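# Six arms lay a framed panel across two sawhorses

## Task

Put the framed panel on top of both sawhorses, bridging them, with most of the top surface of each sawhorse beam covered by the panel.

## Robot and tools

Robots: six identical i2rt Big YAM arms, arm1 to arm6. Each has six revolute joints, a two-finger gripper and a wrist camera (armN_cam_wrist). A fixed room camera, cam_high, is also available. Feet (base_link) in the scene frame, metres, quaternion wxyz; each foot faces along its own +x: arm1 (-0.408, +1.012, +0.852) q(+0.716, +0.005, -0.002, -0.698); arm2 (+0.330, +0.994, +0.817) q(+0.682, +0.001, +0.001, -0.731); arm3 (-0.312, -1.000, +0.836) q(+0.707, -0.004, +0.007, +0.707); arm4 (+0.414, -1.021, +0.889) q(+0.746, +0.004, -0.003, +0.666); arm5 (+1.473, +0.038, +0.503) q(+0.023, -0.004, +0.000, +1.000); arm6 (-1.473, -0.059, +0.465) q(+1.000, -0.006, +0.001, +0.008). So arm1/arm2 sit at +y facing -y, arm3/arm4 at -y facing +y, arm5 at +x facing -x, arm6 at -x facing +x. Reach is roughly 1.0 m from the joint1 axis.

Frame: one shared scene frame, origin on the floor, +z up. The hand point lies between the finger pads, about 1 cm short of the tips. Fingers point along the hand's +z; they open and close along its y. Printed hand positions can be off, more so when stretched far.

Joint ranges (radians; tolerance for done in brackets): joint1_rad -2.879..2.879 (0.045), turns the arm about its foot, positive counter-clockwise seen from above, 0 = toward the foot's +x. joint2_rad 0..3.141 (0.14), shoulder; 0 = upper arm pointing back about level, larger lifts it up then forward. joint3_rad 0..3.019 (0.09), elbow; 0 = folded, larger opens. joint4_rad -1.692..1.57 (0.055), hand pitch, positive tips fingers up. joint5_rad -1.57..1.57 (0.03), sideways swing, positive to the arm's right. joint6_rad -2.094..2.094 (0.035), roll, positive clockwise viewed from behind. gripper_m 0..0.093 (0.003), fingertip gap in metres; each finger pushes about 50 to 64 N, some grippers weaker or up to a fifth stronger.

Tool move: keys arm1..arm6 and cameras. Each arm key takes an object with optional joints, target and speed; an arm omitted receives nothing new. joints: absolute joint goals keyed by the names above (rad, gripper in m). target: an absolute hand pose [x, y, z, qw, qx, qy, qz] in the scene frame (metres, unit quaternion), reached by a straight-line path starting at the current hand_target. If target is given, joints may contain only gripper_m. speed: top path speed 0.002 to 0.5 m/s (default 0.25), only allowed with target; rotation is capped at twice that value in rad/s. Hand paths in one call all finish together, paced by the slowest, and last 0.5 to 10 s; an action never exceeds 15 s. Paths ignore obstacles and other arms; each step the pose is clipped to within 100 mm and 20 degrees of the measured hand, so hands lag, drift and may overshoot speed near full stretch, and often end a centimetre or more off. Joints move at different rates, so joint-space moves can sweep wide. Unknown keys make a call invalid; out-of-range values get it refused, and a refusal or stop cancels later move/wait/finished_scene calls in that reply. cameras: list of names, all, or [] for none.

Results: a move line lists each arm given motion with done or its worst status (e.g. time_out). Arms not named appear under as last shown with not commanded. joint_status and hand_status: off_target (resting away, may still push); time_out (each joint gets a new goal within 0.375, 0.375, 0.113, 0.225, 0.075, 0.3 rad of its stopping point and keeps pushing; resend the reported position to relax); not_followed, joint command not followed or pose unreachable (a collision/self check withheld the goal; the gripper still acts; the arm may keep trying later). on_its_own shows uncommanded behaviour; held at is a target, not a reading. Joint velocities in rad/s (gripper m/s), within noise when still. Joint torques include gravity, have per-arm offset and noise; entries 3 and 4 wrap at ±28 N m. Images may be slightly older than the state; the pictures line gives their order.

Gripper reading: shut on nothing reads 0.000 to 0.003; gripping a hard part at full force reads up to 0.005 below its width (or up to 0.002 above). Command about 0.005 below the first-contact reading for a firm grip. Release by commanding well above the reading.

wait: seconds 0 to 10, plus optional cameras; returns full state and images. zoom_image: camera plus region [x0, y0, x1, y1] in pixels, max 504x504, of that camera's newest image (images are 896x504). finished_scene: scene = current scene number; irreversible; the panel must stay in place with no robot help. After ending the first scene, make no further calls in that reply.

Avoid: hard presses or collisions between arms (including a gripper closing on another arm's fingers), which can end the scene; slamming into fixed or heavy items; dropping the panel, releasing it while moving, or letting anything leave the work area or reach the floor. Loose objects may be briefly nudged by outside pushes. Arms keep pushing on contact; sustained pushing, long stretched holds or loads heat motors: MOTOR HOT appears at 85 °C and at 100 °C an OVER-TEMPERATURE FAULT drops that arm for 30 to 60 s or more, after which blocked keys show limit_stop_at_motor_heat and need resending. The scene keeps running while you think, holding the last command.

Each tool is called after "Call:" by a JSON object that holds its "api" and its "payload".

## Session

Call:
{"api": "move", "payload": {"cameras": ["cam_high"]}}

Scene clock: 0.00 s.
Joint torques (N m): no reading
Heat: arm1: hottest joint2_rad 32 °C; arm2: hottest joint1_rad 31 °C; arm3: hottest joint1_rad 29 °C; arm4: hottest joint3_rad 30 °C; arm5: hottest joint1_rad 32 °C; arm6: hottest joint2_rad 30 °C.
Joint velocities: within noise
arm1.joint_positions: joint1_rad=+0.082 joint2_rad=+0.577 joint3_rad=+1.344 joint4_rad=-1.321 joint5_rad=-0.298 joint6_rad=+0.319 gripper_m=+0.09396
arm1.joint_status: not commanded
arm1.hand: x=-0.3391 y=+0.7959 z=+1.3849 quat_wxyz=(-0.477, -0.629, -0.597, +0.148) (m; scene frame)
arm1.hand_target: x=-0.3395 y=+0.7988 z=+1.3958 quat_wxyz=(-0.485, -0.623, -0.594, +0.154) (m; scene frame)
arm1.hand_status: not commanded
arm2.joint_positions: joint1_rad=+0.059 joint2_rad=+0.647 joint3_rad=+1.462 joint4_rad=-1.189 joint5_rad=-0.229 joint6_rad=+0.189 gripper_m=+0.09396
arm2.joint_status: not commanded
arm2.hand: x=+0.3670 y=+0.7433 z=+1.4180 quat_wxyz=(-0.489, -0.594, -0.571, +0.286) (m; scene frame)
arm2.hand_target: x=+0.3671 y=+0.7467 z=+1.4283 quat_wxyz=(-0.496, -0.589, -0.567, +0.292) (m; scene frame)
arm2.hand_status: not commanded
arm3.joint_positions: joint1_rad=-0.394 joint2_rad=+0.574 joint3_rad=+1.375 joint4_rad=-1.222 joint5_rad=+0.134 joint6_rad=+0.449 gripper_m=+0.09396
arm3.joint_status: not commanded
arm3.hand: x=-0.1977 y=-0.7862 z=+1.3987 quat_wxyz=(-0.410, +0.266, -0.799, -0.350) (m; scene frame)
arm3.hand_target: x=-0.1989 y=-0.7889 z=+1.4097 quat_wxyz=(-0.417, +0.263, -0.793, -0.358) (m; scene frame)
arm3.hand_status: not commanded
arm4.joint_positions: joint1_rad=-0.340 joint2_rad=+0.542 joint3_rad=+1.431 joint4_rad=-1.292 joint5_rad=-0.030 joint6_rad=+0.355 gripper_m=+0.09396
arm4.joint_status: not commanded
arm4.hand: x=+0.4981 y=-0.8436 z=+1.4738 quat_wxyz=(-0.401, +0.316, -0.770, -0.383) (m; scene frame)
arm4.hand_target: x=+0.4963 y=-0.8472 z=+1.4858 quat_wxyz=(-0.410, +0.313, -0.762, -0.391) (m; scene frame)
arm4.hand_status: not commanded
arm5.joint_positions: joint1_rad=-0.191 joint2_rad=+0.604 joint3_rad=+1.378 joint4_rad=-1.411 joint5_rad=-0.043 joint6_rad=+0.289 gripper_m=+0.09396
arm5.joint_status: not commanded
arm5.hand: x=+1.2522 y=+0.0828 z=+1.0221 quat_wxyz=(+0.030, +0.866, -0.223, -0.446) (m; scene frame)
arm5.hand_target: x=+1.2545 y=+0.0822 z=+1.0320 quat_wxyz=(+0.030, +0.861, -0.222, -0.456) (m; scene frame)
arm5.hand_status: not commanded
arm6.joint_positions: joint1_rad=+0.009 joint2_rad=+0.643 joint3_rad=+1.463 joint4_rad=-1.501 joint5_rad=-0.179 joint6_rad=-0.376 gripper_m=+0.09396
arm6.joint_status: not commanded
arm6.hand: x=-1.2624 y=-0.0174 z=+1.0008 quat_wxyz=(-0.434, +0.220, -0.874, +0.000) (m; scene frame)
arm6.hand_target: x=-1.2639 y=-0.0172 z=+1.0121 quat_wxyz=(-0.446, +0.220, -0.868, +0.003) (m; scene frame)
arm6.hand_status: not commanded
pictures: cam_high

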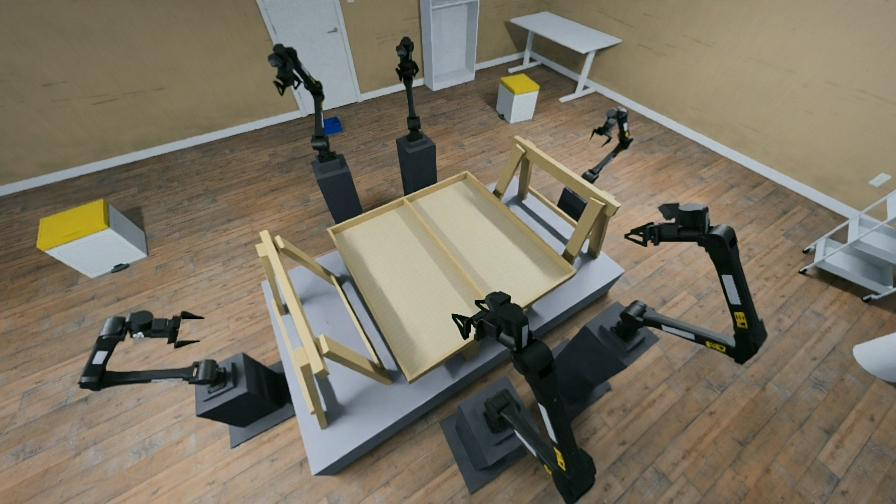

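Call:
{"api": "move", "payload": {"arm1": {"target":[-0.41,0.55,0.76,0,-0.0275,1,0],"speed":0.45,"joints":{"gripper_m":0.09}}, "arm2": {"target":[0.33,0.585,0.76,0,1,0.0275,0],"speed":0.45,"joints":{"gripper_m":0.09}}, "arm3": {"target":[-0.31,-0.587,0.76,0,-0.0275,1,0],"speed":0.45,"joints":{"gripper_m":0.09}}, "arm4": {"target":[0.41,-0.53,0.76,0,1,0.0275,0],"speed":0.45,"joints":{"gripper_m":0.09}}, "arm5": {"target":[1.09,-0.05,0.53,0,0.7071,0.7071,0],"speed":0.45,"joints":{"gripper_m":0.09}}, "arm6": {"target":[-1.08,-0.05,0.53,0,0.7071,0.7071,0],"speed":0.45,"joints":{"gripper_m":0.09}}}}

Scene clock: 4.23 s.
Joint torques (N m): arm1=[0.91 -13.57 7.3 0.98 0.11 -0.15] | arm2=[-1.61 -8.29 7.97 0.53 0.14 0.15] | arm3=[-1.55 -13.04 7.65 0.94 -0.08 -0.04] | arm4=[1.55 -13.45 7.91 -0.29 -0.02 -0.07] | arm5=[0.85 -10.81 12.59 0.68 -0.02 -0.07] | arm6=[1.44 -11.22 10.02 0.75 0.13 0.04]
Heat: arm1: hottest joint2_rad 32 °C; arm2: hottest joint1_rad 31 °C; arm3: hottest joint1_rad 29 °C; arm4: hottest joint3_rad 30 °C; arm5: hottest joint1_rad 32 °C; arm6: hottest joint2_rad 30 °C.
move: arm1 off_target; arm2 off_target; arm3 off_target; arm4 off_target; arm5 off_target; arm6 off_target
Joint velocities: within noise
arm1.joint_positions: joint1_rad=-0.033 joint2_rad=+1.925 joint3_rad=+1.017 joint4_rad=-0.679 joint5_rad=+0.008 joint6_rad=-1.620 gripper_m=+0.09007
arm1.joint_status: all done
arm1.hand: x=-0.4123 y=+0.5650 z=+0.7636 quat_wxyz=(-0.001, +0.020, -1.000, -0.010) (m; scene frame)
arm1.hand_target: x=-0.4100 y=+0.5504 z=+0.7604 quat_wxyz=(+0.000, +0.027, -1.000, +0.000) (m; scene frame)
arm1.hand_status: off_target (0.016 m and 1.4 deg from the pose sent, 0.675 m and 109.2 deg at the start)
arm2.joint_positions: joint1_rad=+0.075 joint2_rad=+1.754 joint3_rad=+0.859 joint4_rad=-0.693 joint5_rad=+0.001 joint6_rad=+1.507 gripper_m=+0.09011
arm2.joint_status: all done
arm2.hand: x=+0.3319 y=+0.6020 z=+0.7605 quat_wxyz=(+0.010, -0.999, -0.035, +0.001) (m; scene frame)
arm2.hand_target: x=+0.3300 y=+0.5854 z=+0.7604 quat_wxyz=(+0.000, -1.000, -0.028, +0.000) (m; scene frame)
arm2.hand_status: off_target (0.017 m and 1.4 deg from the pose sent, 0.678 m and 104.8 deg at the start)
arm3.joint_positions: joint1_rad=+0.014 joint2_rad=+1.797 joint3_rad=+0.860 joint4_rad=-0.648 joint5_rad=+0.008 joint6_rad=+1.503 gripper_m=+0.09009
arm3.joint_status: all done
arm3.hand: x=-0.3155 y=-0.6049 z=+0.7584 quat_wxyz=(-0.001, +0.041, -0.999, +0.014) (m; scene frame)
arm3.hand_target: x=-0.3098 y=-0.5874 z=+0.7605 quat_wxyz=(+0.000, +0.027, -1.000, +0.000) (m; scene frame)
arm3.hand_status: off_target (0.019 m and 2.2 deg from the pose sent, 0.678 m and 72.5 deg at the start)
arm4.joint_positions: joint1_rad=+0.117 joint2_rad=+2.084 joint3_rad=+1.105 joint4_rad=-0.624 joint5_rad=-0.001 joint6_rad=-1.607 gripper_m=+0.09005
arm4.joint_status: all done
arm4.hand: x=+0.4117 y=-0.5481 z=+0.7550 quat_wxyz=(+0.012, +1.000, +0.020, -0.001) (m; scene frame)
arm4.hand_target: x=+0.4100 y=-0.5305 z=+0.7603 quat_wxyz=(+0.000, +1.000, +0.027, +0.000) (m; scene frame)
arm4.hand_status: off_target (0.019 m and 1.6 deg from the pose sent, 0.785 m and 145.7 deg at the start)
arm5.joint_positions: joint1_rad=+0.270 joint2_rad=+1.545 joint3_rad=+0.869 joint4_rad=-0.922 joint5_rad=+0.000 joint6_rad=-1.330 gripper_m=+0.09012
arm5.joint_status: all done
arm5.hand: x=+1.1109 y=-0.0441 z=+0.5238 quat_wxyz=(+0.010, +0.713, +0.701, +0.015) (m; scene frame)
arm5.hand_target: x=+1.0907 y=-0.0500 z=+0.5305 quat_wxyz=(+0.000, +0.707, +0.707, +0.000) (m; scene frame)
arm5.hand_status: off_target (0.023 m and 2.3 deg from the pose sent, 0.535 m and 125.9 deg at the start)
arm6.joint_positions: joint1_rad=+0.006 joint2_rad=+1.501 joint3_rad=+0.919 joint4_rad=-1.034 joint5_rad=-0.010 joint6_rad=+1.578 gripper_m=+0.09008
arm6.joint_status: all done
arm6.hand: x=-1.1025 y=-0.0488 z=+0.5193 quat_wxyz=(+0.016, -0.701, -0.712, +0.018) (m; scene frame)
arm6.hand_target: x=-1.0808 y=-0.0501 z=+0.5306 quat_wxyz=(+0.000, -0.707, -0.707, +0.000) (m; scene frame)
arm6.hand_status: off_target (0.025 m and 2.9 deg from the pose sent, 0.506 m and 124.9 deg at the start)
pictures: arm1_cam_wrist, arm2_cam_wrist, arm3_cam_wrist, arm4_cam_wrist, arm5_cam_wrist, arm6_cam_wrist, cam_high

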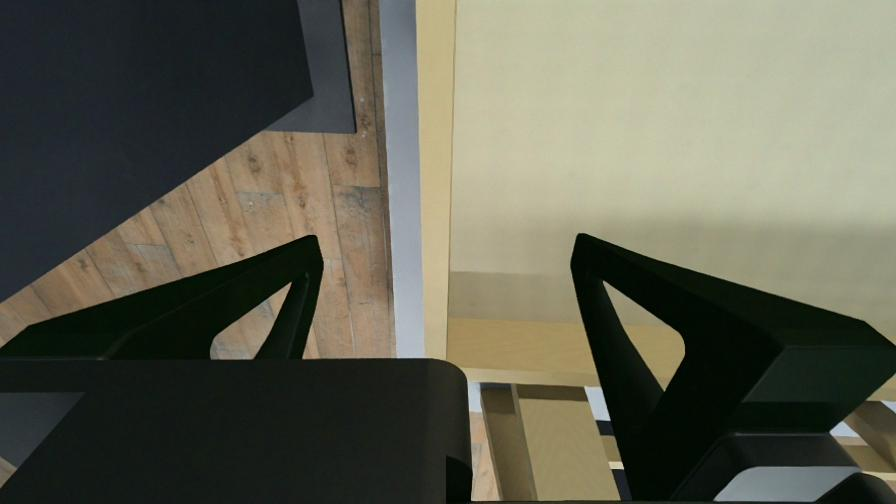

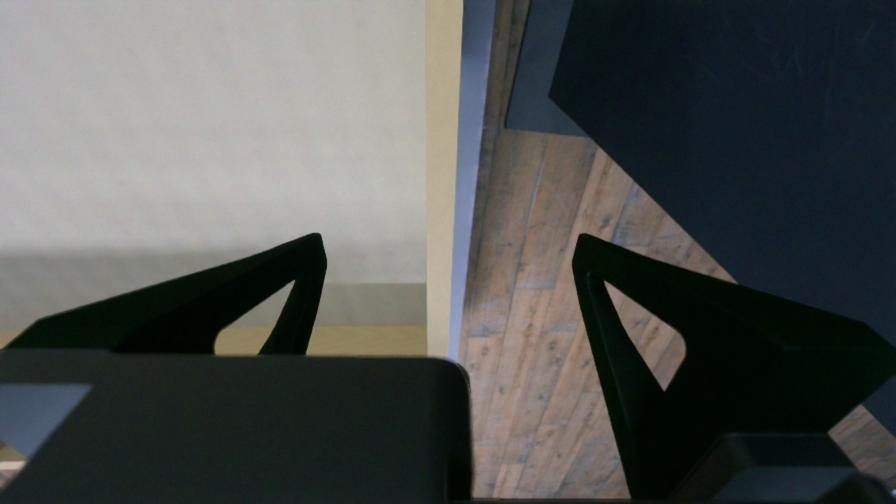

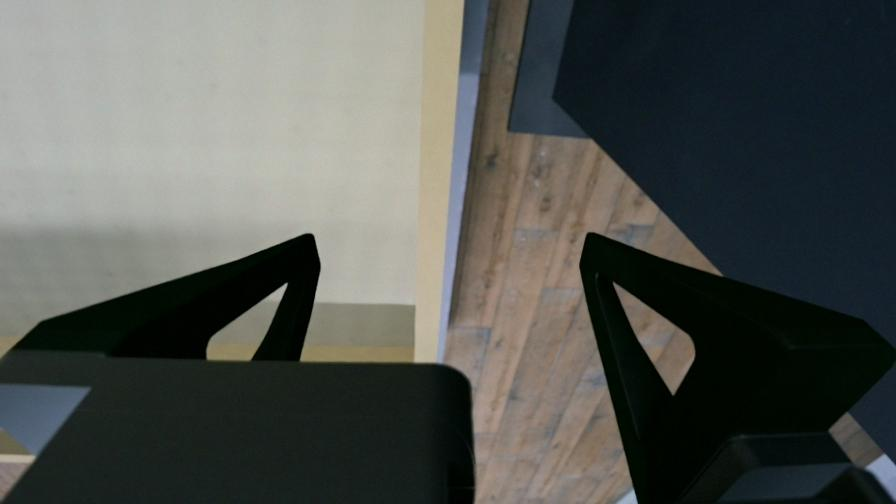

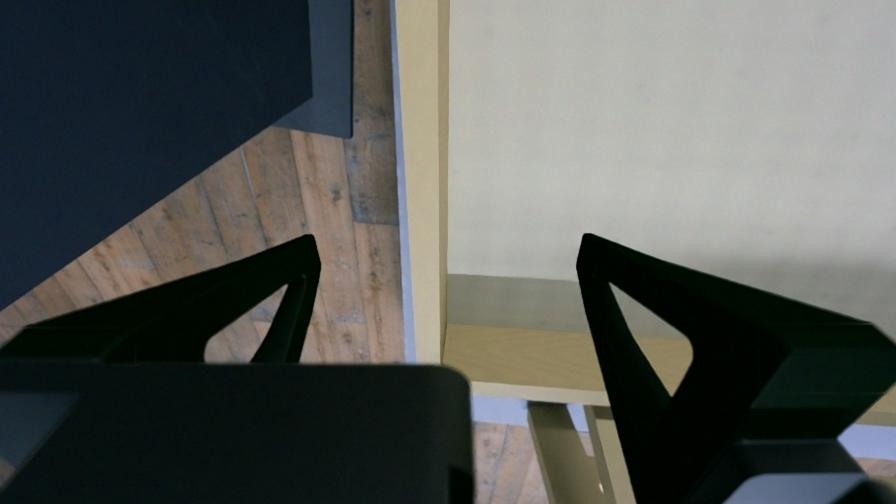

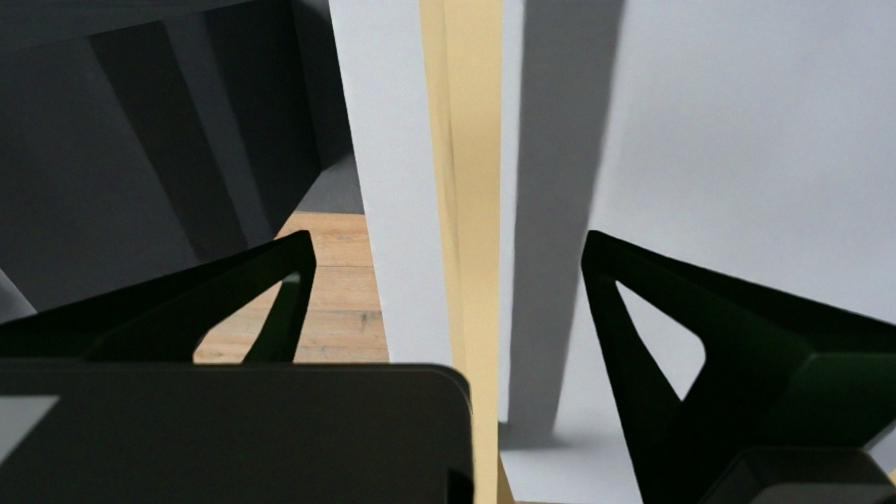

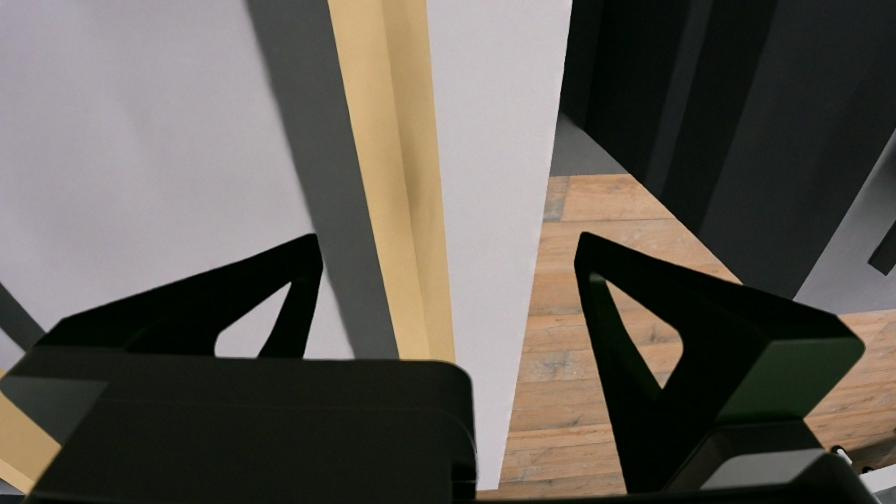

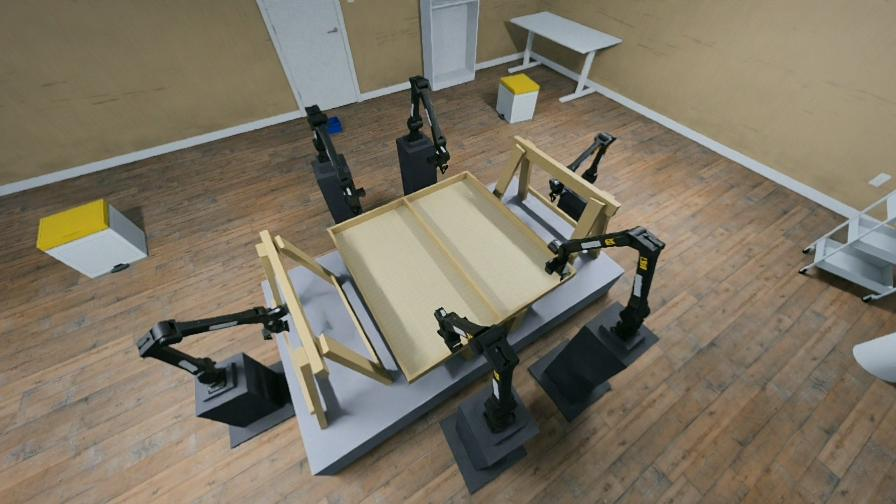

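Call:
{"api": "move", "payload": {"arm1": {"target":[-0.41,0.552,0.605,0,-0.0275,1,0],"speed":0.15}, "arm2": {"target":[0.33,0.585,0.605,0,1,0.0275,0],"speed":0.15}, "arm3": {"target":[-0.31,-0.587,0.605,0,-0.0275,1,0],"speed":0.15}, "arm4": {"target":[0.41,-0.538,0.61,0,1,0.0275,0],"speed":0.15}, "arm5": {"target":[1.088,-0.05,0.4,0,0.7071,0.7071,0],"speed":0.15}, "arm6": {"target":[-1.06,-0.05,0.4,0,0.7071,0.7071,0],"speed":0.15}}}

Scene clock: 6.87 s.
Joint torques (N m): arm1=[0.67 -15.03 4.15 0.96 0.1 -0.15] | arm2=[-1.61 -10.34 4.23 0.62 0.15 0.08] | arm3=[-1.67 -15.33 3.81 0.92 -0.08 -0.06] | arm4=[1.44 -14.62 4.62 0.24 -0.03 -0.08] | arm5=[0.73 -12.57 5.85 0.88 -0.03 -0.06] | arm6=[1.55 -13.57 5.23 0.84 0.13 0.01]
Heat: arm1: hottest joint2_rad 33 °C; arm2: hottest joint1_rad 31 °C; arm3: hottest joint2_rad 30 °C; arm4: hottest joint3_rad 30 °C; arm5: hottest joint1_rad 32 °C; arm6: hottest joint2_rad 30 °C.
move: arm1 done; arm2 done; arm3 off_target; arm4 off_target; arm5 off_target; arm6 done
Joint velocities: within noise
arm1.joint_positions: joint1_rad=-0.033 joint2_rad=+2.294 joint3_rad=+1.080 joint4_rad=-0.358 joint5_rad=+0.008 joint6_rad=-1.623 gripper_m=+0.09007
arm1.joint_status: not commanded
arm1.hand: x=-0.4109 y=+0.5571 z=+0.6139 quat_wxyz=(-0.001, +0.022, -1.000, -0.003) (m; scene frame)
arm1.hand_target: x=-0.4101 y=+0.5524 z=+0.6052 quat_wxyz=(+0.000, +0.027, -1.000, +0.000) (m; scene frame)
arm1.hand_status: done (0.010 m and 0.7 deg from the pose sent, 0.159 m and 1.4 deg at the start)
arm2.joint_positions: joint1_rad=+0.075 joint2_rad=+2.160 joint3_rad=+0.894 joint4_rad=-0.310 joint5_rad=+0.001 joint6_rad=+1.508 gripper_m=+0.09011
arm2.joint_status: not commanded
arm2.hand: x=+0.3319 y=+0.5922 z=+0.6111 quat_wxyz=(+0.004, -0.999, -0.035, +0.001) (m; scene frame)
arm2.hand_target: x=+0.3301 y=+0.5853 z=+0.6051 quat_wxyz=(+0.000, -1.000, -0.028, +0.000) (m; scene frame)
arm2.hand_status: done (0.010 m and 0.9 deg from the pose sent, 0.156 m and 1.4 deg at the start)
arm3.joint_positions: joint1_rad=+0.014 joint2_rad=+2.210 joint3_rad=+0.918 joint4_rad=-0.278 joint5_rad=+0.008 joint6_rad=+1.503 gripper_m=+0.09009
arm3.joint_status: not commanded
arm3.hand: x=-0.3164 y=-0.5958 z=+0.6082 quat_wxyz=(-0.001, +0.041, -0.999, +0.007) (m; scene frame)
arm3.hand_target: x=-0.3099 y=-0.5872 z=+0.6053 quat_wxyz=(+0.000, +0.028, -1.000, +0.000) (m; scene frame)
arm3.hand_status: off_target (0.011 m and 1.7 deg from the pose sent, 0.155 m and 2.3 deg at the start)
arm4.joint_positions: joint1_rad=+0.117 joint2_rad=+2.429 joint3_rad=+1.184 joint4_rad=-0.360 joint5_rad=-0.001 joint6_rad=-1.608 gripper_m=+0.09005
arm4.joint_status: not commanded
arm4.hand: x=+0.4115 y=-0.5521 z=+0.6100 quat_wxyz=(+0.013, +1.000, +0.021, -0.001) (m; scene frame)
arm4.hand_target: x=+0.4100 y=-0.5382 z=+0.6104 quat_wxyz=(+0.000, +1.000, +0.027, +0.000) (m; scene frame)
arm4.hand_status: off_target (0.014 m and 1.6 deg from the pose sent, 0.146 m and 1.6 deg at the start)
arm5.joint_positions: joint1_rad=+0.270 joint2_rad=+1.836 joint3_rad=+0.841 joint4_rad=-0.554 joint5_rad=+0.000 joint6_rad=-1.333 gripper_m=+0.09012
arm5.joint_status: not commanded
arm5.hand: x=+1.0836 y=-0.0505 z=+0.4095 quat_wxyz=(-0.003, +0.712, +0.702, -0.006) (m; scene frame)
arm5.hand_target: x=+1.0882 y=-0.0500 z=+0.4003 quat_wxyz=(+0.000, +0.707, +0.707, +0.000) (m; scene frame)
arm5.hand_status: off_target (0.011 m and 1.2 deg from the pose sent, 0.126 m and 2.3 deg at the start)
arm6.joint_positions: joint1_rad=+0.006 joint2_rad=+1.792 joint3_rad=+0.903 joint4_rad=-0.681 joint5_rad=-0.010 joint6_rad=+1.581 gripper_m=+0.09008
arm6.joint_status: not commanded
arm6.hand: x=-1.0617 y=-0.0491 z=+0.4043 quat_wxyz=(+0.000, -0.703, -0.712, +0.001) (m; scene frame)
arm6.hand_target: x=-1.0601 y=-0.0501 z=+0.4001 quat_wxyz=(+0.000, -0.707, -0.707, +0.000) (m; scene frame)
arm6.hand_status: done (0.005 m and 0.7 deg from the pose sent, 0.127 m and 2.9 deg at the start)
pictures: arm1_cam_wrist, arm2_cam_wrist, arm3_cam_wrist, arm4_cam_wrist, arm5_cam_wrist, arm6_cam_wrist, cam_high

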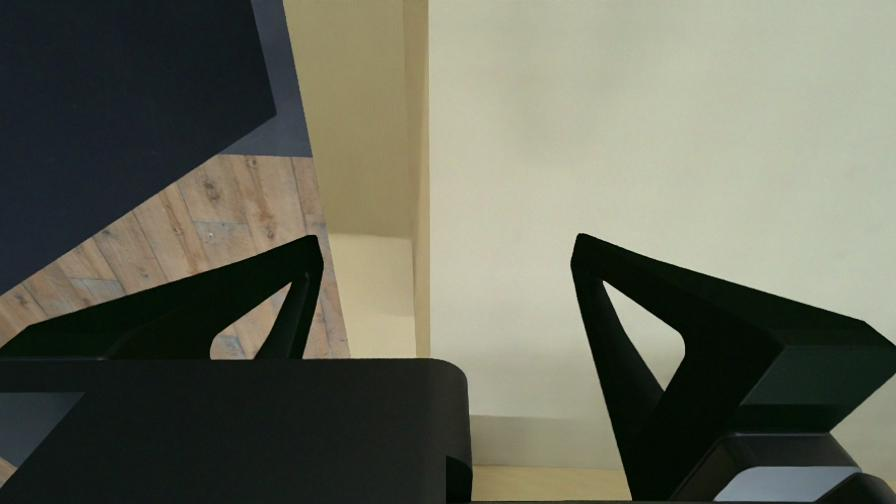

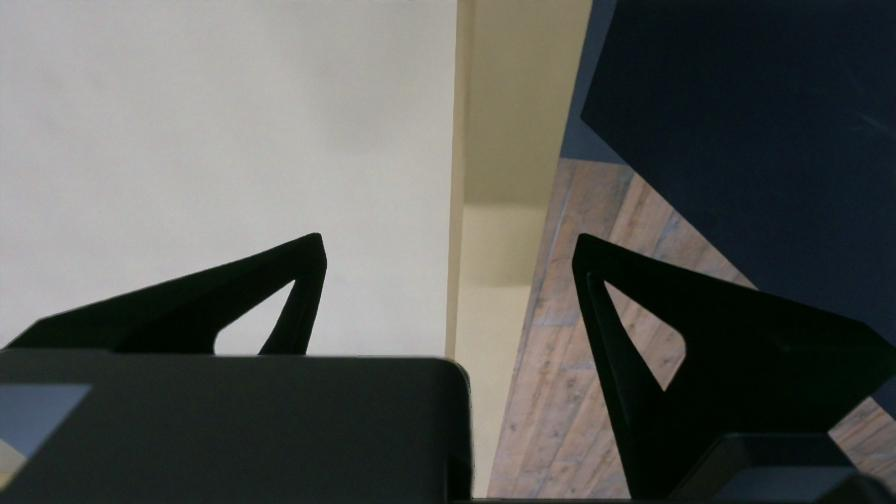

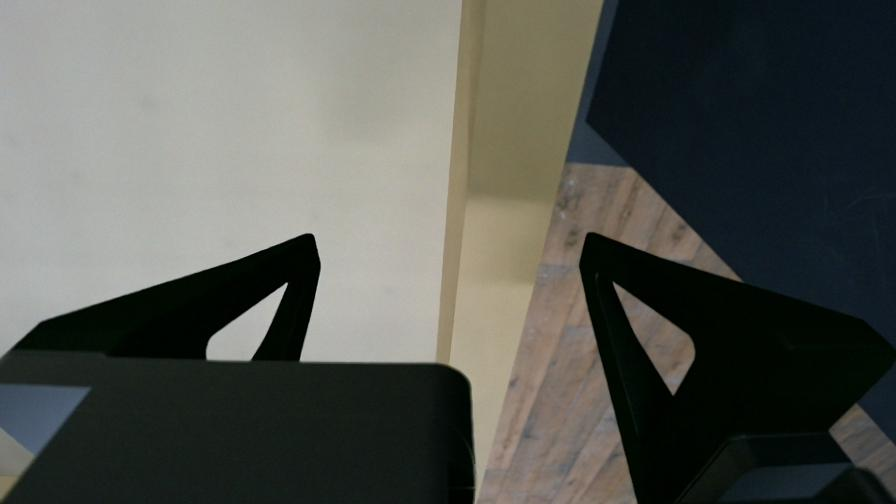

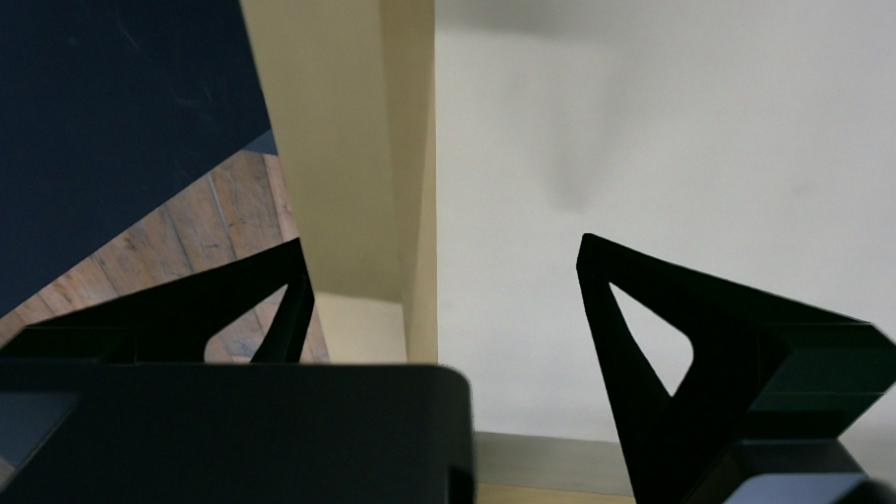

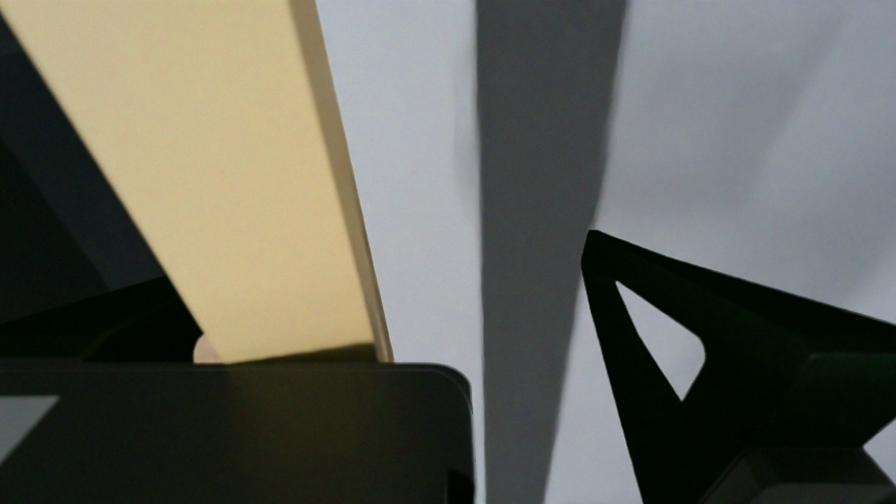

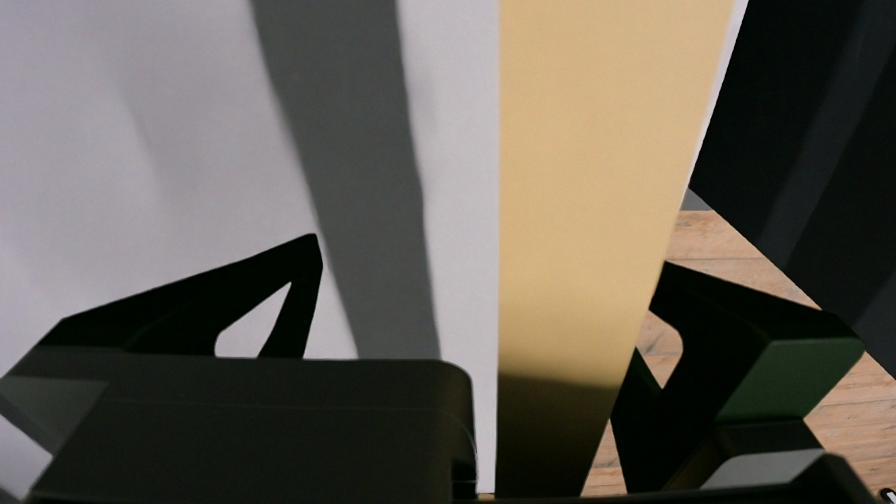

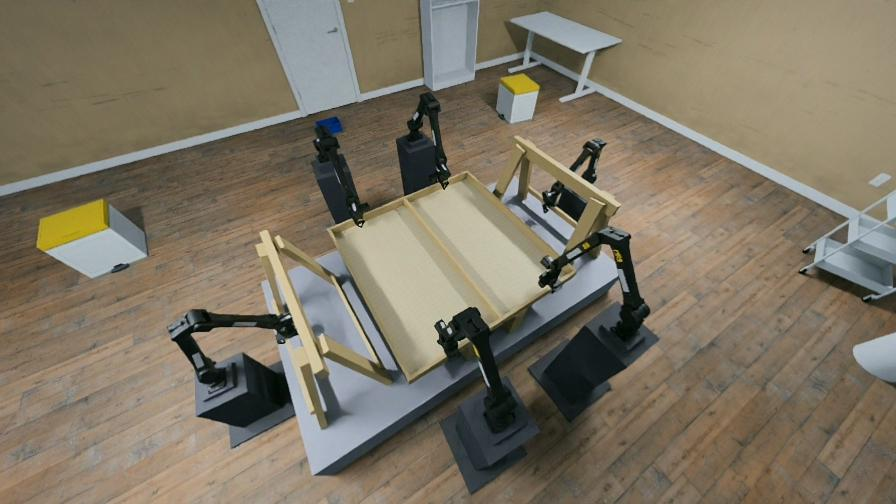

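Call:
{"api": "move", "payload": {"arm1": {"joints":{"gripper_m":0.012}}, "arm2": {"joints":{"gripper_m":0.012}}, "arm3": {"joints":{"gripper_m":0.012}}, "arm4": {"joints":{"gripper_m":0.012}}, "arm5": {"target":[1.112,-0.05,0.4,0,0.7071,0.7071,0],"joints":{"gripper_m":0.02}}, "arm6": {"target":[-1.085,-0.05,0.4,0,0.7071,0.7071,0],"joints":{"gripper_m":0.02}}, "cameras": ["arm5_cam_wrist","arm6_cam_wrist"]}}

Scene clock: 8.40 s.
Joint torques (N m): arm1=[0.73 -15.15 5.35 1.29 0.01 -0.28] | arm2=[-1.49 -10.52 4.57 1.13 0.2 -0.05] | arm3=[-1.32 -15.5 4.29 1.32 0.31 -0.4] | arm4=[1.49 -14.97 5.38 0.75 -0.11 -0.12] | arm5=[0.79 -12.69 4.19 2.28 0.63 0.44] | arm6=[1.67 -14.15 3.52 2.59 0.48 0.53]
Heat: arm1: hottest joint2_rad 33 °C; arm2: hottest joint1_rad 31 °C; arm3: hottest joint2_rad 30 °C; arm4: hottest joint3_rad 30 °C; arm5: hottest joint1_rad 32 °C; arm6: hottest joint2_rad 30 °C.
move: arm1 off_target; arm2 off_target; arm3 off_target; arm4 off_target; arm5 off_target; arm6 off_target
Joint velocities: within noise
arm1.joint_positions: joint1_rad=-0.033 joint2_rad=+2.300 joint3_rad=+1.060 joint4_rad=-0.369 joint5_rad=+0.010 joint6_rad=-1.611 gripper_m=+0.01821
arm1.joint_status: gripper_m off_target (ended at +0.01823, target +0.01200)
arm1.hand: x=-0.4113 y=+0.5738 z=+0.6092 quat_wxyz=(+0.000, +0.016, -1.000, -0.021) (m; scene frame)
arm1.hand_target: x=-0.4100 y=+0.5522 z=+0.6052 quat_wxyz=(+0.000, +0.027, -1.000, +0.000) (m; scene frame)
arm1.hand_status: not commanded
arm2.joint_positions: joint1_rad=+0.074 joint2_rad=+2.165 joint3_rad=+0.888 joint4_rad=-0.326 joint5_rad=+0.000 joint6_rad=+1.520 gripper_m=+0.01838
arm2.joint_status: gripper_m off_target (ended at +0.01841, target +0.01200)
arm2.hand: x=+0.3314 y=+0.6017 z=+0.6088 quat_wxyz=(+0.017, -0.999, -0.028, +0.000) (m; scene frame)
arm2.hand_target: x=+0.3299 y=+0.5851 z=+0.6053 quat_wxyz=(+0.000, -1.000, -0.027, +0.000) (m; scene frame)
arm2.hand_status: not commanded
arm3.joint_positions: joint1_rad=+0.010 joint2_rad=+2.214 joint3_rad=+0.910 joint4_rad=-0.289 joint5_rad=-0.001 joint6_rad=+1.543 gripper_m=+0.01854
arm3.joint_status: gripper_m off_target (ended at +0.01856, target +0.01200)
arm3.hand: x=-0.3163 y=-0.6046 z=+0.6061 quat_wxyz=(+0.003, +0.019, -1.000, +0.019) (m; scene frame)
arm3.hand_target: x=-0.3100 y=-0.5872 z=+0.6053 quat_wxyz=(+0.000, +0.028, -1.000, +0.000) (m; scene frame)
arm3.hand_status: not commanded
arm4.joint_positions: joint1_rad=+0.117 joint2_rad=+2.437 joint3_rad=+1.170 joint4_rad=-0.374 joint5_rad=+0.001 joint6_rad=-1.604 gripper_m=+0.02178
arm4.joint_status: gripper_m off_target (ended at +0.02181, target +0.01200)
arm4.hand: x=+0.4119 y=-0.5671 z=+0.6050 quat_wxyz=(+0.030, +0.999, +0.019, +0.000) (m; scene frame)
arm4.hand_target: x=+0.4101 y=-0.5382 z=+0.6103 quat_wxyz=(+0.000, +1.000, +0.027, +0.000) (m; scene frame)
arm4.hand_status: not commanded
arm5.joint_positions: joint1_rad=+0.283 joint2_rad=+1.810 joint3_rad=+0.789 joint4_rad=-0.566 joint5_rad=-0.016 joint6_rad=-1.376 gripper_m=+0.02682
arm5.joint_status: gripper_m off_target (ended at +0.02685, target +0.02000)
arm5.hand: x=+1.1121 y=-0.0517 z=+0.4084 quat_wxyz=(+0.015, +0.693, +0.721, +0.006) (m; scene frame)
arm5.hand_target: x=+1.1122 y=-0.0499 z=+0.4005 quat_wxyz=(+0.001, +0.707, +0.707, +0.000) (m; scene frame)
arm5.hand_status: off_target (0.009 m and 2.9 deg from the pose sent, 0.030 m and 1.2 deg at the start)
arm6.joint_positions: joint1_rad=+0.006 joint2_rad=+1.762 joint3_rad=+0.849 joint4_rad=-0.701 joint5_rad=-0.020 joint6_rad=+1.529 gripper_m=+0.02733
arm6.joint_status: gripper_m off_target (ended at +0.02735, target +0.02000)
arm6.hand: x=-1.0907 y=-0.0481 z=+0.4032 quat_wxyz=(+0.020, -0.684, -0.729, +0.013) (m; scene frame)
arm6.hand_target: x=-1.0851 y=-0.0500 z=+0.4004 quat_wxyz=(+0.002, -0.707, -0.708, +0.000) (m; scene frame)
arm6.hand_status: off_target (0.007 m and 4.5 deg from the pose sent, 0.024 m and 0.7 deg at the start)
pictures: arm5_cam_wrist, arm6_cam_wrist

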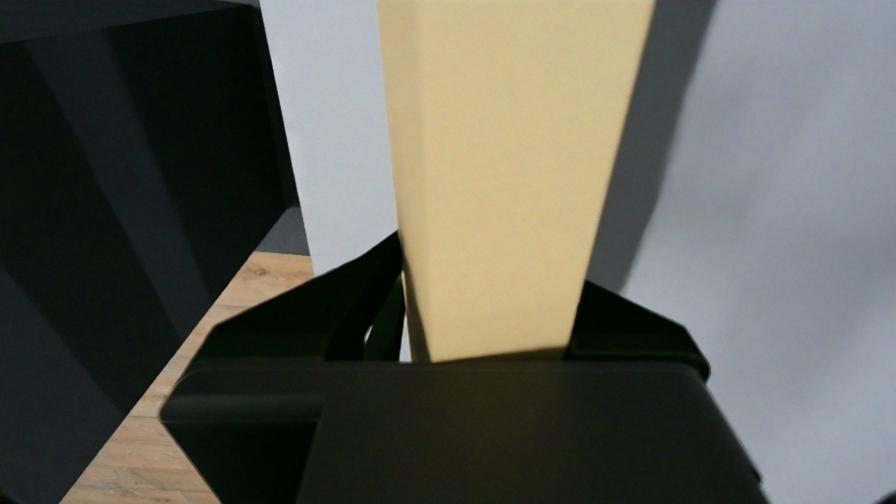

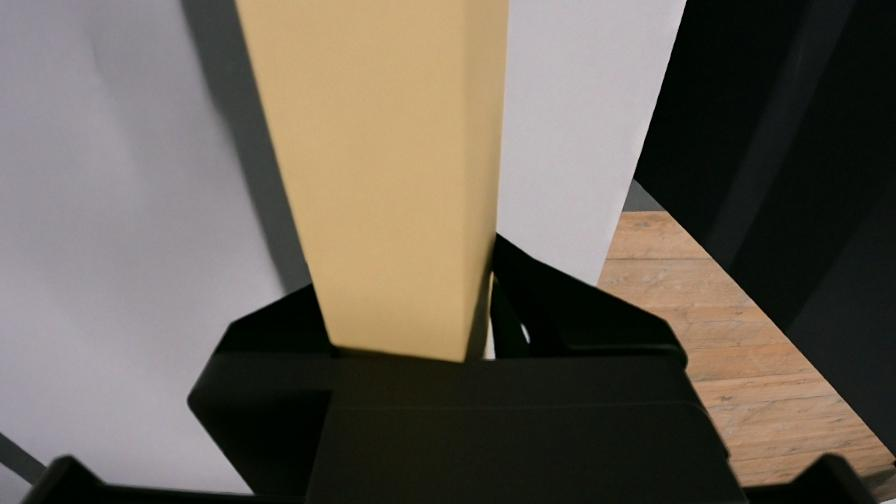

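Call:
{"api": "move", "payload": {"arm1": {"target":[-0.41,0.555,1.09,0,-0.0275,1,0],"speed":0.14}, "arm2": {"target":[0.33,0.587,1.094,0,1,0.0275,0],"speed":0.14}, "arm3": {"target":[-0.31,-0.587,1.09,0,-0.0275,1,0],"speed":0.14}, "arm4": {"target":[0.41,-0.543,1.093,0,1,0.0275,0],"speed":0.14}, "cameras": ["cam_high"]}}

Call:
{"api": "move", "payload": {"arm1": {"joints":{"joint2_rad":1.41,"joint3_rad":1.472,"joint4_rad":-1.542}}, "arm2": {"joints":{"joint2_rad":1.25,"joint3_rad":1.390,"joint4_rad":-1.607}}, "arm3": {"joints":{"joint2_rad":1.265,"joint3_rad":1.376,"joint4_rad":-1.572}}, "arm4": {"joints":{"joint2_rad":1.48,"joint3_rad":1.452,"joint4_rad":-1.452}}, "arm5": {"joints":{"joint1_rad":0.21,"joint2_rad":2.08,"joint3_rad":1.28,"joint4_rad":-0.8,"joint6_rad":-1.39}}, "arm6": {"joints":{"joint2_rad":2.06,"joint3_rad":1.28,"joint4_rad":-0.82,"joint6_rad":1.57}}, "cameras": ["cam_high"]}}

Call:
{"api": "zoom_image", "payload": {"camera": "cam_high", "region": [230, 110, 640, 480]}}

Scene clock: 13.97 s.
Joint torques (N m): arm1=[1.67 -18.43 18.07 -2.39 0.02 -0.13] | arm2=[-0.73 -14.15 19.26 -3.12 0 0.05] | arm3=[-0.62 -17.96 18.56 -2.93 0.37 -0.25] | arm4=[2.26 -16.32 19.9 -3.38 -0.32 -0.01] | arm5=[0.73 -12.69 4.22 2.29 0.62 0.44] | arm6=[1.67 -14.15 3.54 2.58 0.49 0.53]
Heat: arm1: hottest joint2_rad 33 °C; arm2: hottest joint1_rad 31 °C; arm3: hottest joint2_rad 30 °C; arm4: hottest joint3_rad 31 °C; arm5: hottest joint1_rad 32 °C; arm6: hottest joint2_rad 31 °C.
move: arm1 off_target; arm2 off_target; arm3 off_target; arm4 off_target
Joint velocities: within noise
arm1.joint_positions: joint1_rad=-0.036 joint2_rad=+1.570 joint3_rad=+1.299 joint4_rad=-1.419 joint5_rad=+0.009 joint6_rad=-1.617 gripper_m=+0.02036
arm1.joint_status: not commanded
arm1.hand: x=-0.4162 y=+0.5839 z=+1.0113 quat_wxyz=(-0.002, +0.018, -0.998, -0.062) (m; scene frame)
arm1.hand_target: x=-0.4103 y=+0.5627 z=+1.0870 quat_wxyz=(+0.000, +0.027, -1.000, +0.002) (m; scene frame)
arm1.hand_status: off_target (0.084 m and 7.2 deg from the pose sent, 0.481 m and 2.7 deg at the start; pose on its path clipped on 33 of 143 steps)
arm2.joint_positions: joint1_rad=+0.064 joint2_rad=+1.445 joint3_rad=+1.244 joint4_rad=-1.498 joint5_rad=+0.005 joint6_rad=+1.510 gripper_m=+0.02053
arm2.joint_status: not commanded
arm2.hand: x=+0.3270 y=+0.6093 z=+1.0086 quat_wxyz=(+0.065, -0.997, -0.028, +0.000) (m; scene frame)
arm2.hand_target: x=+0.3298 y=+0.5952 z=+1.0889 quat_wxyz=(-0.002, -1.000, -0.028, +0.000) (m; scene frame)
arm2.hand_status: off_target (0.088 m and 7.5 deg from the pose sent, 0.485 m and 2.0 deg at the start; pose on its path clipped on 41 of 143 steps)
arm3.joint_positions: joint1_rad=+0.006 joint2_rad=+1.445 joint3_rad=+1.223 joint4_rad=-1.442 joint5_rad=-0.002 joint6_rad=+1.535 gripper_m=+0.01947
arm3.joint_status: not commanded
arm3.hand: x=-0.3126 y=-0.6059 z=+1.0136 quat_wxyz=(+0.004, +0.021, -0.998, +0.054) (m; scene frame)
arm3.hand_target: x=-0.3102 y=-0.5931 z=+1.0858 quat_wxyz=(+0.000, +0.027, -1.000, -0.002) (m; scene frame)
arm3.hand_status: off_target (0.079 m and 6.3 deg from the pose sent, 0.484 m and 2.4 deg at the start; pose on its path clipped on 25 of 143 steps)
arm4.joint_positions: joint1_rad=+0.110 joint2_rad=+1.641 joint3_rad=+1.280 joint4_rad=-1.332 joint5_rad=+0.006 joint6_rad=-1.613 gripper_m=+0.02350
arm4.joint_status: not commanded
arm4.hand: x=+0.4166 y=-0.5789 z=+1.0155 quat_wxyz=(+0.056, +0.998, +0.020, +0.001) (m; scene frame)
arm4.hand_target: x=+0.4103 y=-0.5509 z=+1.0908 quat_wxyz=(-0.003, +1.000, +0.028, +0.000) (m; scene frame)
arm4.hand_status: off_target (0.086 m and 6.5 deg from the pose sent, 0.489 m and 3.6 deg at the start; pose on its path clipped on 36 of 143 steps)
arm5, arm6: as last shown
arm6.joint_positions: joint1_rad=+0.006 joint2_rad=+1.762 joint3_rad=+0.849 joint4_rad=-0.701 joint5_rad=-0.020 joint6_rad=+1.529 gripper_m=+0.02732
pictures: cam_high

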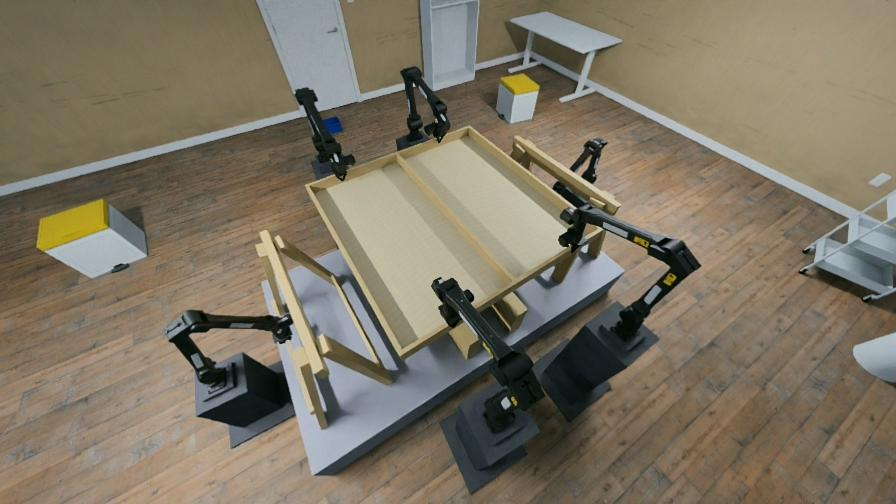

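Scene clock: 16.50 s.
Joint torques (N m): arm1=[1.67 -19.66 16.79 -1.96 0.03 -0.13] | arm2=[-0.67 -15.62 16.42 -3.02 -0.04 0.05] | arm3=[-0.56 -19.55 16.46 -2.81 0.22 -0.26] | arm4=[2.26 -17.61 17.87 -2.61 -0.3 0.03] | arm5=[-0.97 -15.56 12.83 3.04 0.67 -0.06] | arm6=[1.61 -11.99 10.4 5.94 0 0.87]
Heat: arm1: hottest joint2_rad 33 °C; arm2: hottest joint3_rad 33 °C; arm3: hottest joint2_rad 30 °C; arm4: hottest joint3_rad 33 °C; arm5: hottest joint1_rad 32 °C; arm6: hottest joint2_rad 31 °C.
move: arm1 time_out; arm2 time_out; arm3 time_out; arm4 time_out; arm5 time_out; arm6 time_out
Joint velocities: within noise
arm1.joint_positions: joint1_rad=-0.036 joint2_rad=+1.497 joint3_rad=+1.355 joint4_rad=-1.480 joint5_rad=+0.009 joint6_rad=-1.617 gripper_m=+0.01873
arm1.joint_status: joint3_rad time_out (moved +0.056 of +0.173); joint4_rad time_out (moved -0.061 of -0.123); the others done
arm1.on_its_own: joint3_rad reads +1.355 and still pushes toward +1.467 since a time_out; joint4_rad reads -1.480 and still pushes toward -1.542 since a time_out
arm1.hand: x=-0.4166 y=+0.5847 z=+1.0621 quat_wxyz=(-0.001, +0.017, -0.999, -0.028) (m; scene frame)
arm1.hand_target: x=-0.4110 y=+0.5804 z=+1.1407 quat_wxyz=(+0.001, +0.027, -0.999, +0.041) (m; scene frame)
arm1.hand_status: not commanded
arm2.joint_positions: joint1_rad=+0.063 joint2_rad=+1.352 joint3_rad=+1.285 joint4_rad=-1.520 joint5_rad=+0.006 joint6_rad=+1.509 gripper_m=+0.01836
arm2.joint_status: joint3_rad time_out (moved +0.041 of +0.146); joint4_rad time_out (moved -0.022 of -0.109); the others done
arm2.on_its_own: joint3_rad reads +1.285 and still pushes toward +1.390 since a time_out; joint4_rad reads -1.520 and still pushes toward -1.607 since a time_out
arm2.hand: x=+0.3265 y=+0.6103 z=+1.0575 quat_wxyz=(+0.009, -1.000, -0.028, +0.003) (m; scene frame)
arm2.hand_target: x=+0.3297 y=+0.6226 z=+1.1341 quat_wxyz=(-0.051, -0.998, -0.028, +0.001) (m; scene frame)
arm2.hand_status: not commanded
arm3.joint_positions: joint1_rad=+0.006 joint2_rad=+1.362 joint3_rad=+1.280 joint4_rad=-1.491 joint5_rad=+0.002 joint6_rad=+1.535 gripper_m=+0.01812
arm3.joint_status: joint3_rad time_out (moved +0.057 of +0.153); joint4_rad time_out (moved -0.048 of -0.130); the others done
arm3.on_its_own: joint3_rad reads +1.280 and still pushes toward +1.376 since a time_out; joint4_rad reads -1.491 and still pushes toward -1.572 since a time_out
arm3.hand: x=-0.3118 y=-0.6063 z=+1.0655 quat_wxyz=(+0.002, +0.020, -1.000, +0.009) (m; scene frame)
arm3.hand_target: x=-0.3099 y=-0.6156 z=+1.1378 quat_wxyz=(-0.001, +0.027, -0.999, -0.047) (m; scene frame)
arm3.hand_status: not commanded
arm4.joint_positions: joint1_rad=+0.109 joint2_rad=+1.559 joint3_rad=+1.323 joint4_rad=-1.390 joint5_rad=+0.005 joint6_rad=-1.617 gripper_m=+0.02105
arm4.joint_status: joint3_rad time_out (moved +0.043 of +0.172); joint4_rad time_out (moved -0.058 of -0.120); the others done
arm4.on_its_own: joint3_rad reads +1.323 and still pushes toward +1.435 since a time_out; joint4_rad reads -1.390 and still pushes toward -1.452 since a time_out
arm4.hand: x=+0.4171 y=-0.5798 z=+1.0658 quat_wxyz=(+0.023, +1.000, +0.021, +0.001) (m; scene frame)
arm4.hand_target: x=+0.4105 y=-0.5683 z=+1.1424 quat_wxyz=(-0.042, +0.999, +0.028, +0.001) (m; scene frame)
arm4.hand_status: not commanded
arm5.joint_positions: joint1_rad=+0.230 joint2_rad=+2.040 joint3_rad=+1.220 joint4_rad=-0.883 joint5_rad=-0.017 joint6_rad=-1.379 gripper_m=+0.02040
arm5.joint_status: joint4_rad time_out (moved -0.317 of -0.234); the others done
arm5.on_its_own: joint4_rad reads -0.883 and still pushes toward -0.800 since a time_out; gripper_m moved -0.00642 to your old target +0.02000
arm5.hand: x=+1.0010 y=-0.0525 z=+0.4113 quat_wxyz=(+0.047, +0.709, +0.702, +0.053) (m; scene frame)
arm5.hand_target: x=+0.9564 y=-0.0470 z=+0.4046 quat_wxyz=(+0.011, +0.713, +0.701, +0.015) (m; scene frame)
arm5.hand_status: not commanded
arm6.joint_positions: joint1_rad=+0.006 joint2_rad=+1.987 joint3_rad=+1.219 joint4_rad=-0.966 joint5_rad=-0.009 joint6_rad=+1.477 gripper_m=+0.02024
arm6.joint_status: joint4_rad time_out (moved -0.265 of -0.119); joint6_rad time_out (moved -0.052 of +0.041); the others done
arm6.on_its_own: joint4_rad reads -0.966 and still pushes toward -0.820 since a time_out; joint6_rad reads +1.477 and still pushes toward +1.570 since a time_out; gripper_m moved -0.00708 to your old target +0.02000
arm6.hand: x=-1.0022 y=-0.0481 z=+0.4032 quat_wxyz=(+0.060, -0.663, -0.744, +0.057) (m; scene frame)
arm6.hand_target: x=-0.9499 y=-0.0475 z=+0.3798 quat_wxyz=(+0.012, -0.700, -0.714, +0.011) (m; scene frame)
arm6.hand_status: not commanded
pictures: cam_high

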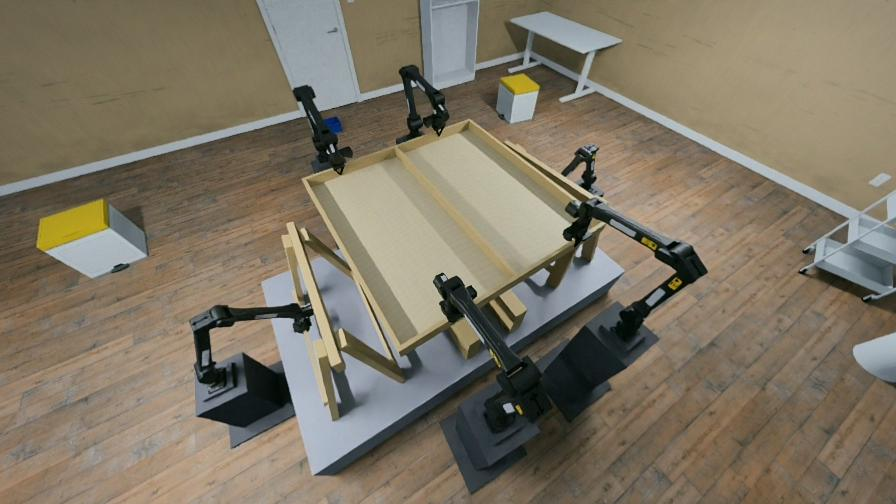

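Scaled by 1.229.

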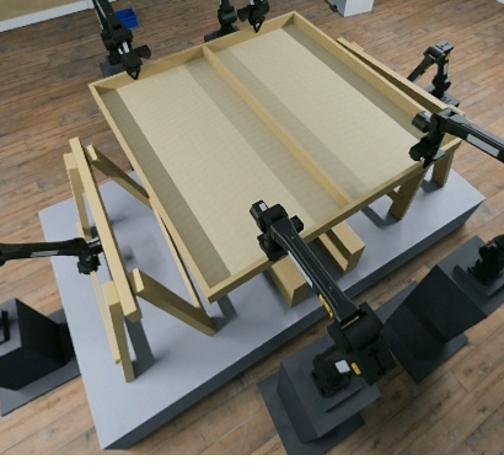

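Call:
{"api": "move", "payload": {"arm5": {"joints":{"joint1_rad":0.175,"joint2_rad":2.4,"joint3_rad":1.78,"joint4_rad":-0.9,"joint6_rad":-1.41}}, "arm6": {"joints":{"joint2_rad":2.385,"joint3_rad":1.78,"joint4_rad":-0.91,"joint6_rad":1.57}}, "cameras": []}}

Call:
{"api": "wait", "payload": {"seconds": 0.1, "cameras": ["cam_high"]}}

Scene clock: 19.47 s.
Joint torques (N m): arm1=[1.67 -19.66 16.77 -1.96 0.04 -0.13] | arm2=[-0.67 -15.62 16.42 -3.02 -0.04 0.04] | arm3=[-0.62 -19.55 16.44 -2.8 0.22 -0.26] | arm4=[2.32 -17.73 17.88 -2.61 -0.3 0.03] | arm5=[-0.79 -16.56 12.96 6.27 0.84 -0.57] | arm6=[1.2 -13.1 10.73 7.98 0.14 1.31]
Heat: arm1: hottest joint2_rad 34 °C; arm2: hottest joint3_rad 34 °C; arm3: hottest joint2_rad 30 °C; arm4: hottest joint3_rad 34 °C; arm5: hottest joint1_rad 32 °C; arm6: hottest joint2_rad 31 °C.
move: arm5 time_out; arm6 time_out
Joint velocities: within noise
arm1, arm2, arm3, arm4: as last shown
arm1.on_its_own: joint3_rad reads +1.355 and still pushes toward +1.467 since a time_out; joint4_rad reads -1.480 and still pushes toward -1.542 since a time_out
arm2.on_its_own: joint3_rad reads +1.285 and still pushes toward +1.390 since a time_out; joint4_rad reads -1.520 and still pushes toward -1.607 since a time_out
arm3.on_its_own: joint3_rad reads +1.280 and still pushes toward +1.376 since a time_out; joint4_rad reads -1.491 and still pushes toward -1.572 since a time_out
arm4.on_its_own: joint3_rad reads +1.323 and still pushes toward +1.435 since a time_out; joint4_rad reads -1.390 and still pushes toward -1.452 since a time_out
arm5.joint_positions: joint1_rad=+0.193 joint2_rad=+2.305 joint3_rad=+1.741 joint4_rad=-1.072 joint5_rad=-0.021 joint6_rad=-1.342 gripper_m=+0.02302
arm5.joint_status: joint4_rad time_out (moved -0.188 of -0.017); joint6_rad time_out (moved +0.037 of -0.031); the others done
arm5.on_its_own: joint4_rad reads -1.072 and still pushes toward -0.900 since a time_out; joint6_rad reads -1.342 and still pushes toward -1.410 since a time_out
arm5.hand: x=+0.8482 y=-0.0574 z=+0.4123 quat_wxyz=(+0.030, +0.736, +0.676, +0.024) (m; scene frame)
arm5.hand_target: x=+0.8094 y=-0.0476 z=+0.3638 quat_wxyz=(-0.012, +0.718, +0.695, -0.017) (m; scene frame)
arm5.hand_status: not commanded
arm6.joint_positions: joint1_rad=+0.011 joint2_rad=+2.259 joint3_rad=+1.731 joint4_rad=-1.102 joint5_rad=-0.012 joint6_rad=+1.432 gripper_m=+0.02544
arm6.joint_status: joint4_rad time_out (moved -0.136 of +0.056); joint6_rad time_out (moved -0.045 of +0.093); the others done
arm6.on_its_own: joint4_rad reads -1.102 and still pushes toward -0.910 since a time_out; joint6_rad reads +1.432 and still pushes toward +1.570 since a time_out
arm6.hand: x=-0.8438 y=-0.0408 z=+0.4029 quat_wxyz=(+0.024, -0.646, -0.763, +0.020) (m; scene frame)
arm6.hand_target: x=-0.8021 y=-0.0449 z=+0.3392 quat_wxyz=(-0.018, -0.699, -0.715, -0.020) (m; scene frame)
arm6.hand_status: not commanded
pictures: none
No camera images: "cameras" was empty.

not run: a stop came earlier in this reply.


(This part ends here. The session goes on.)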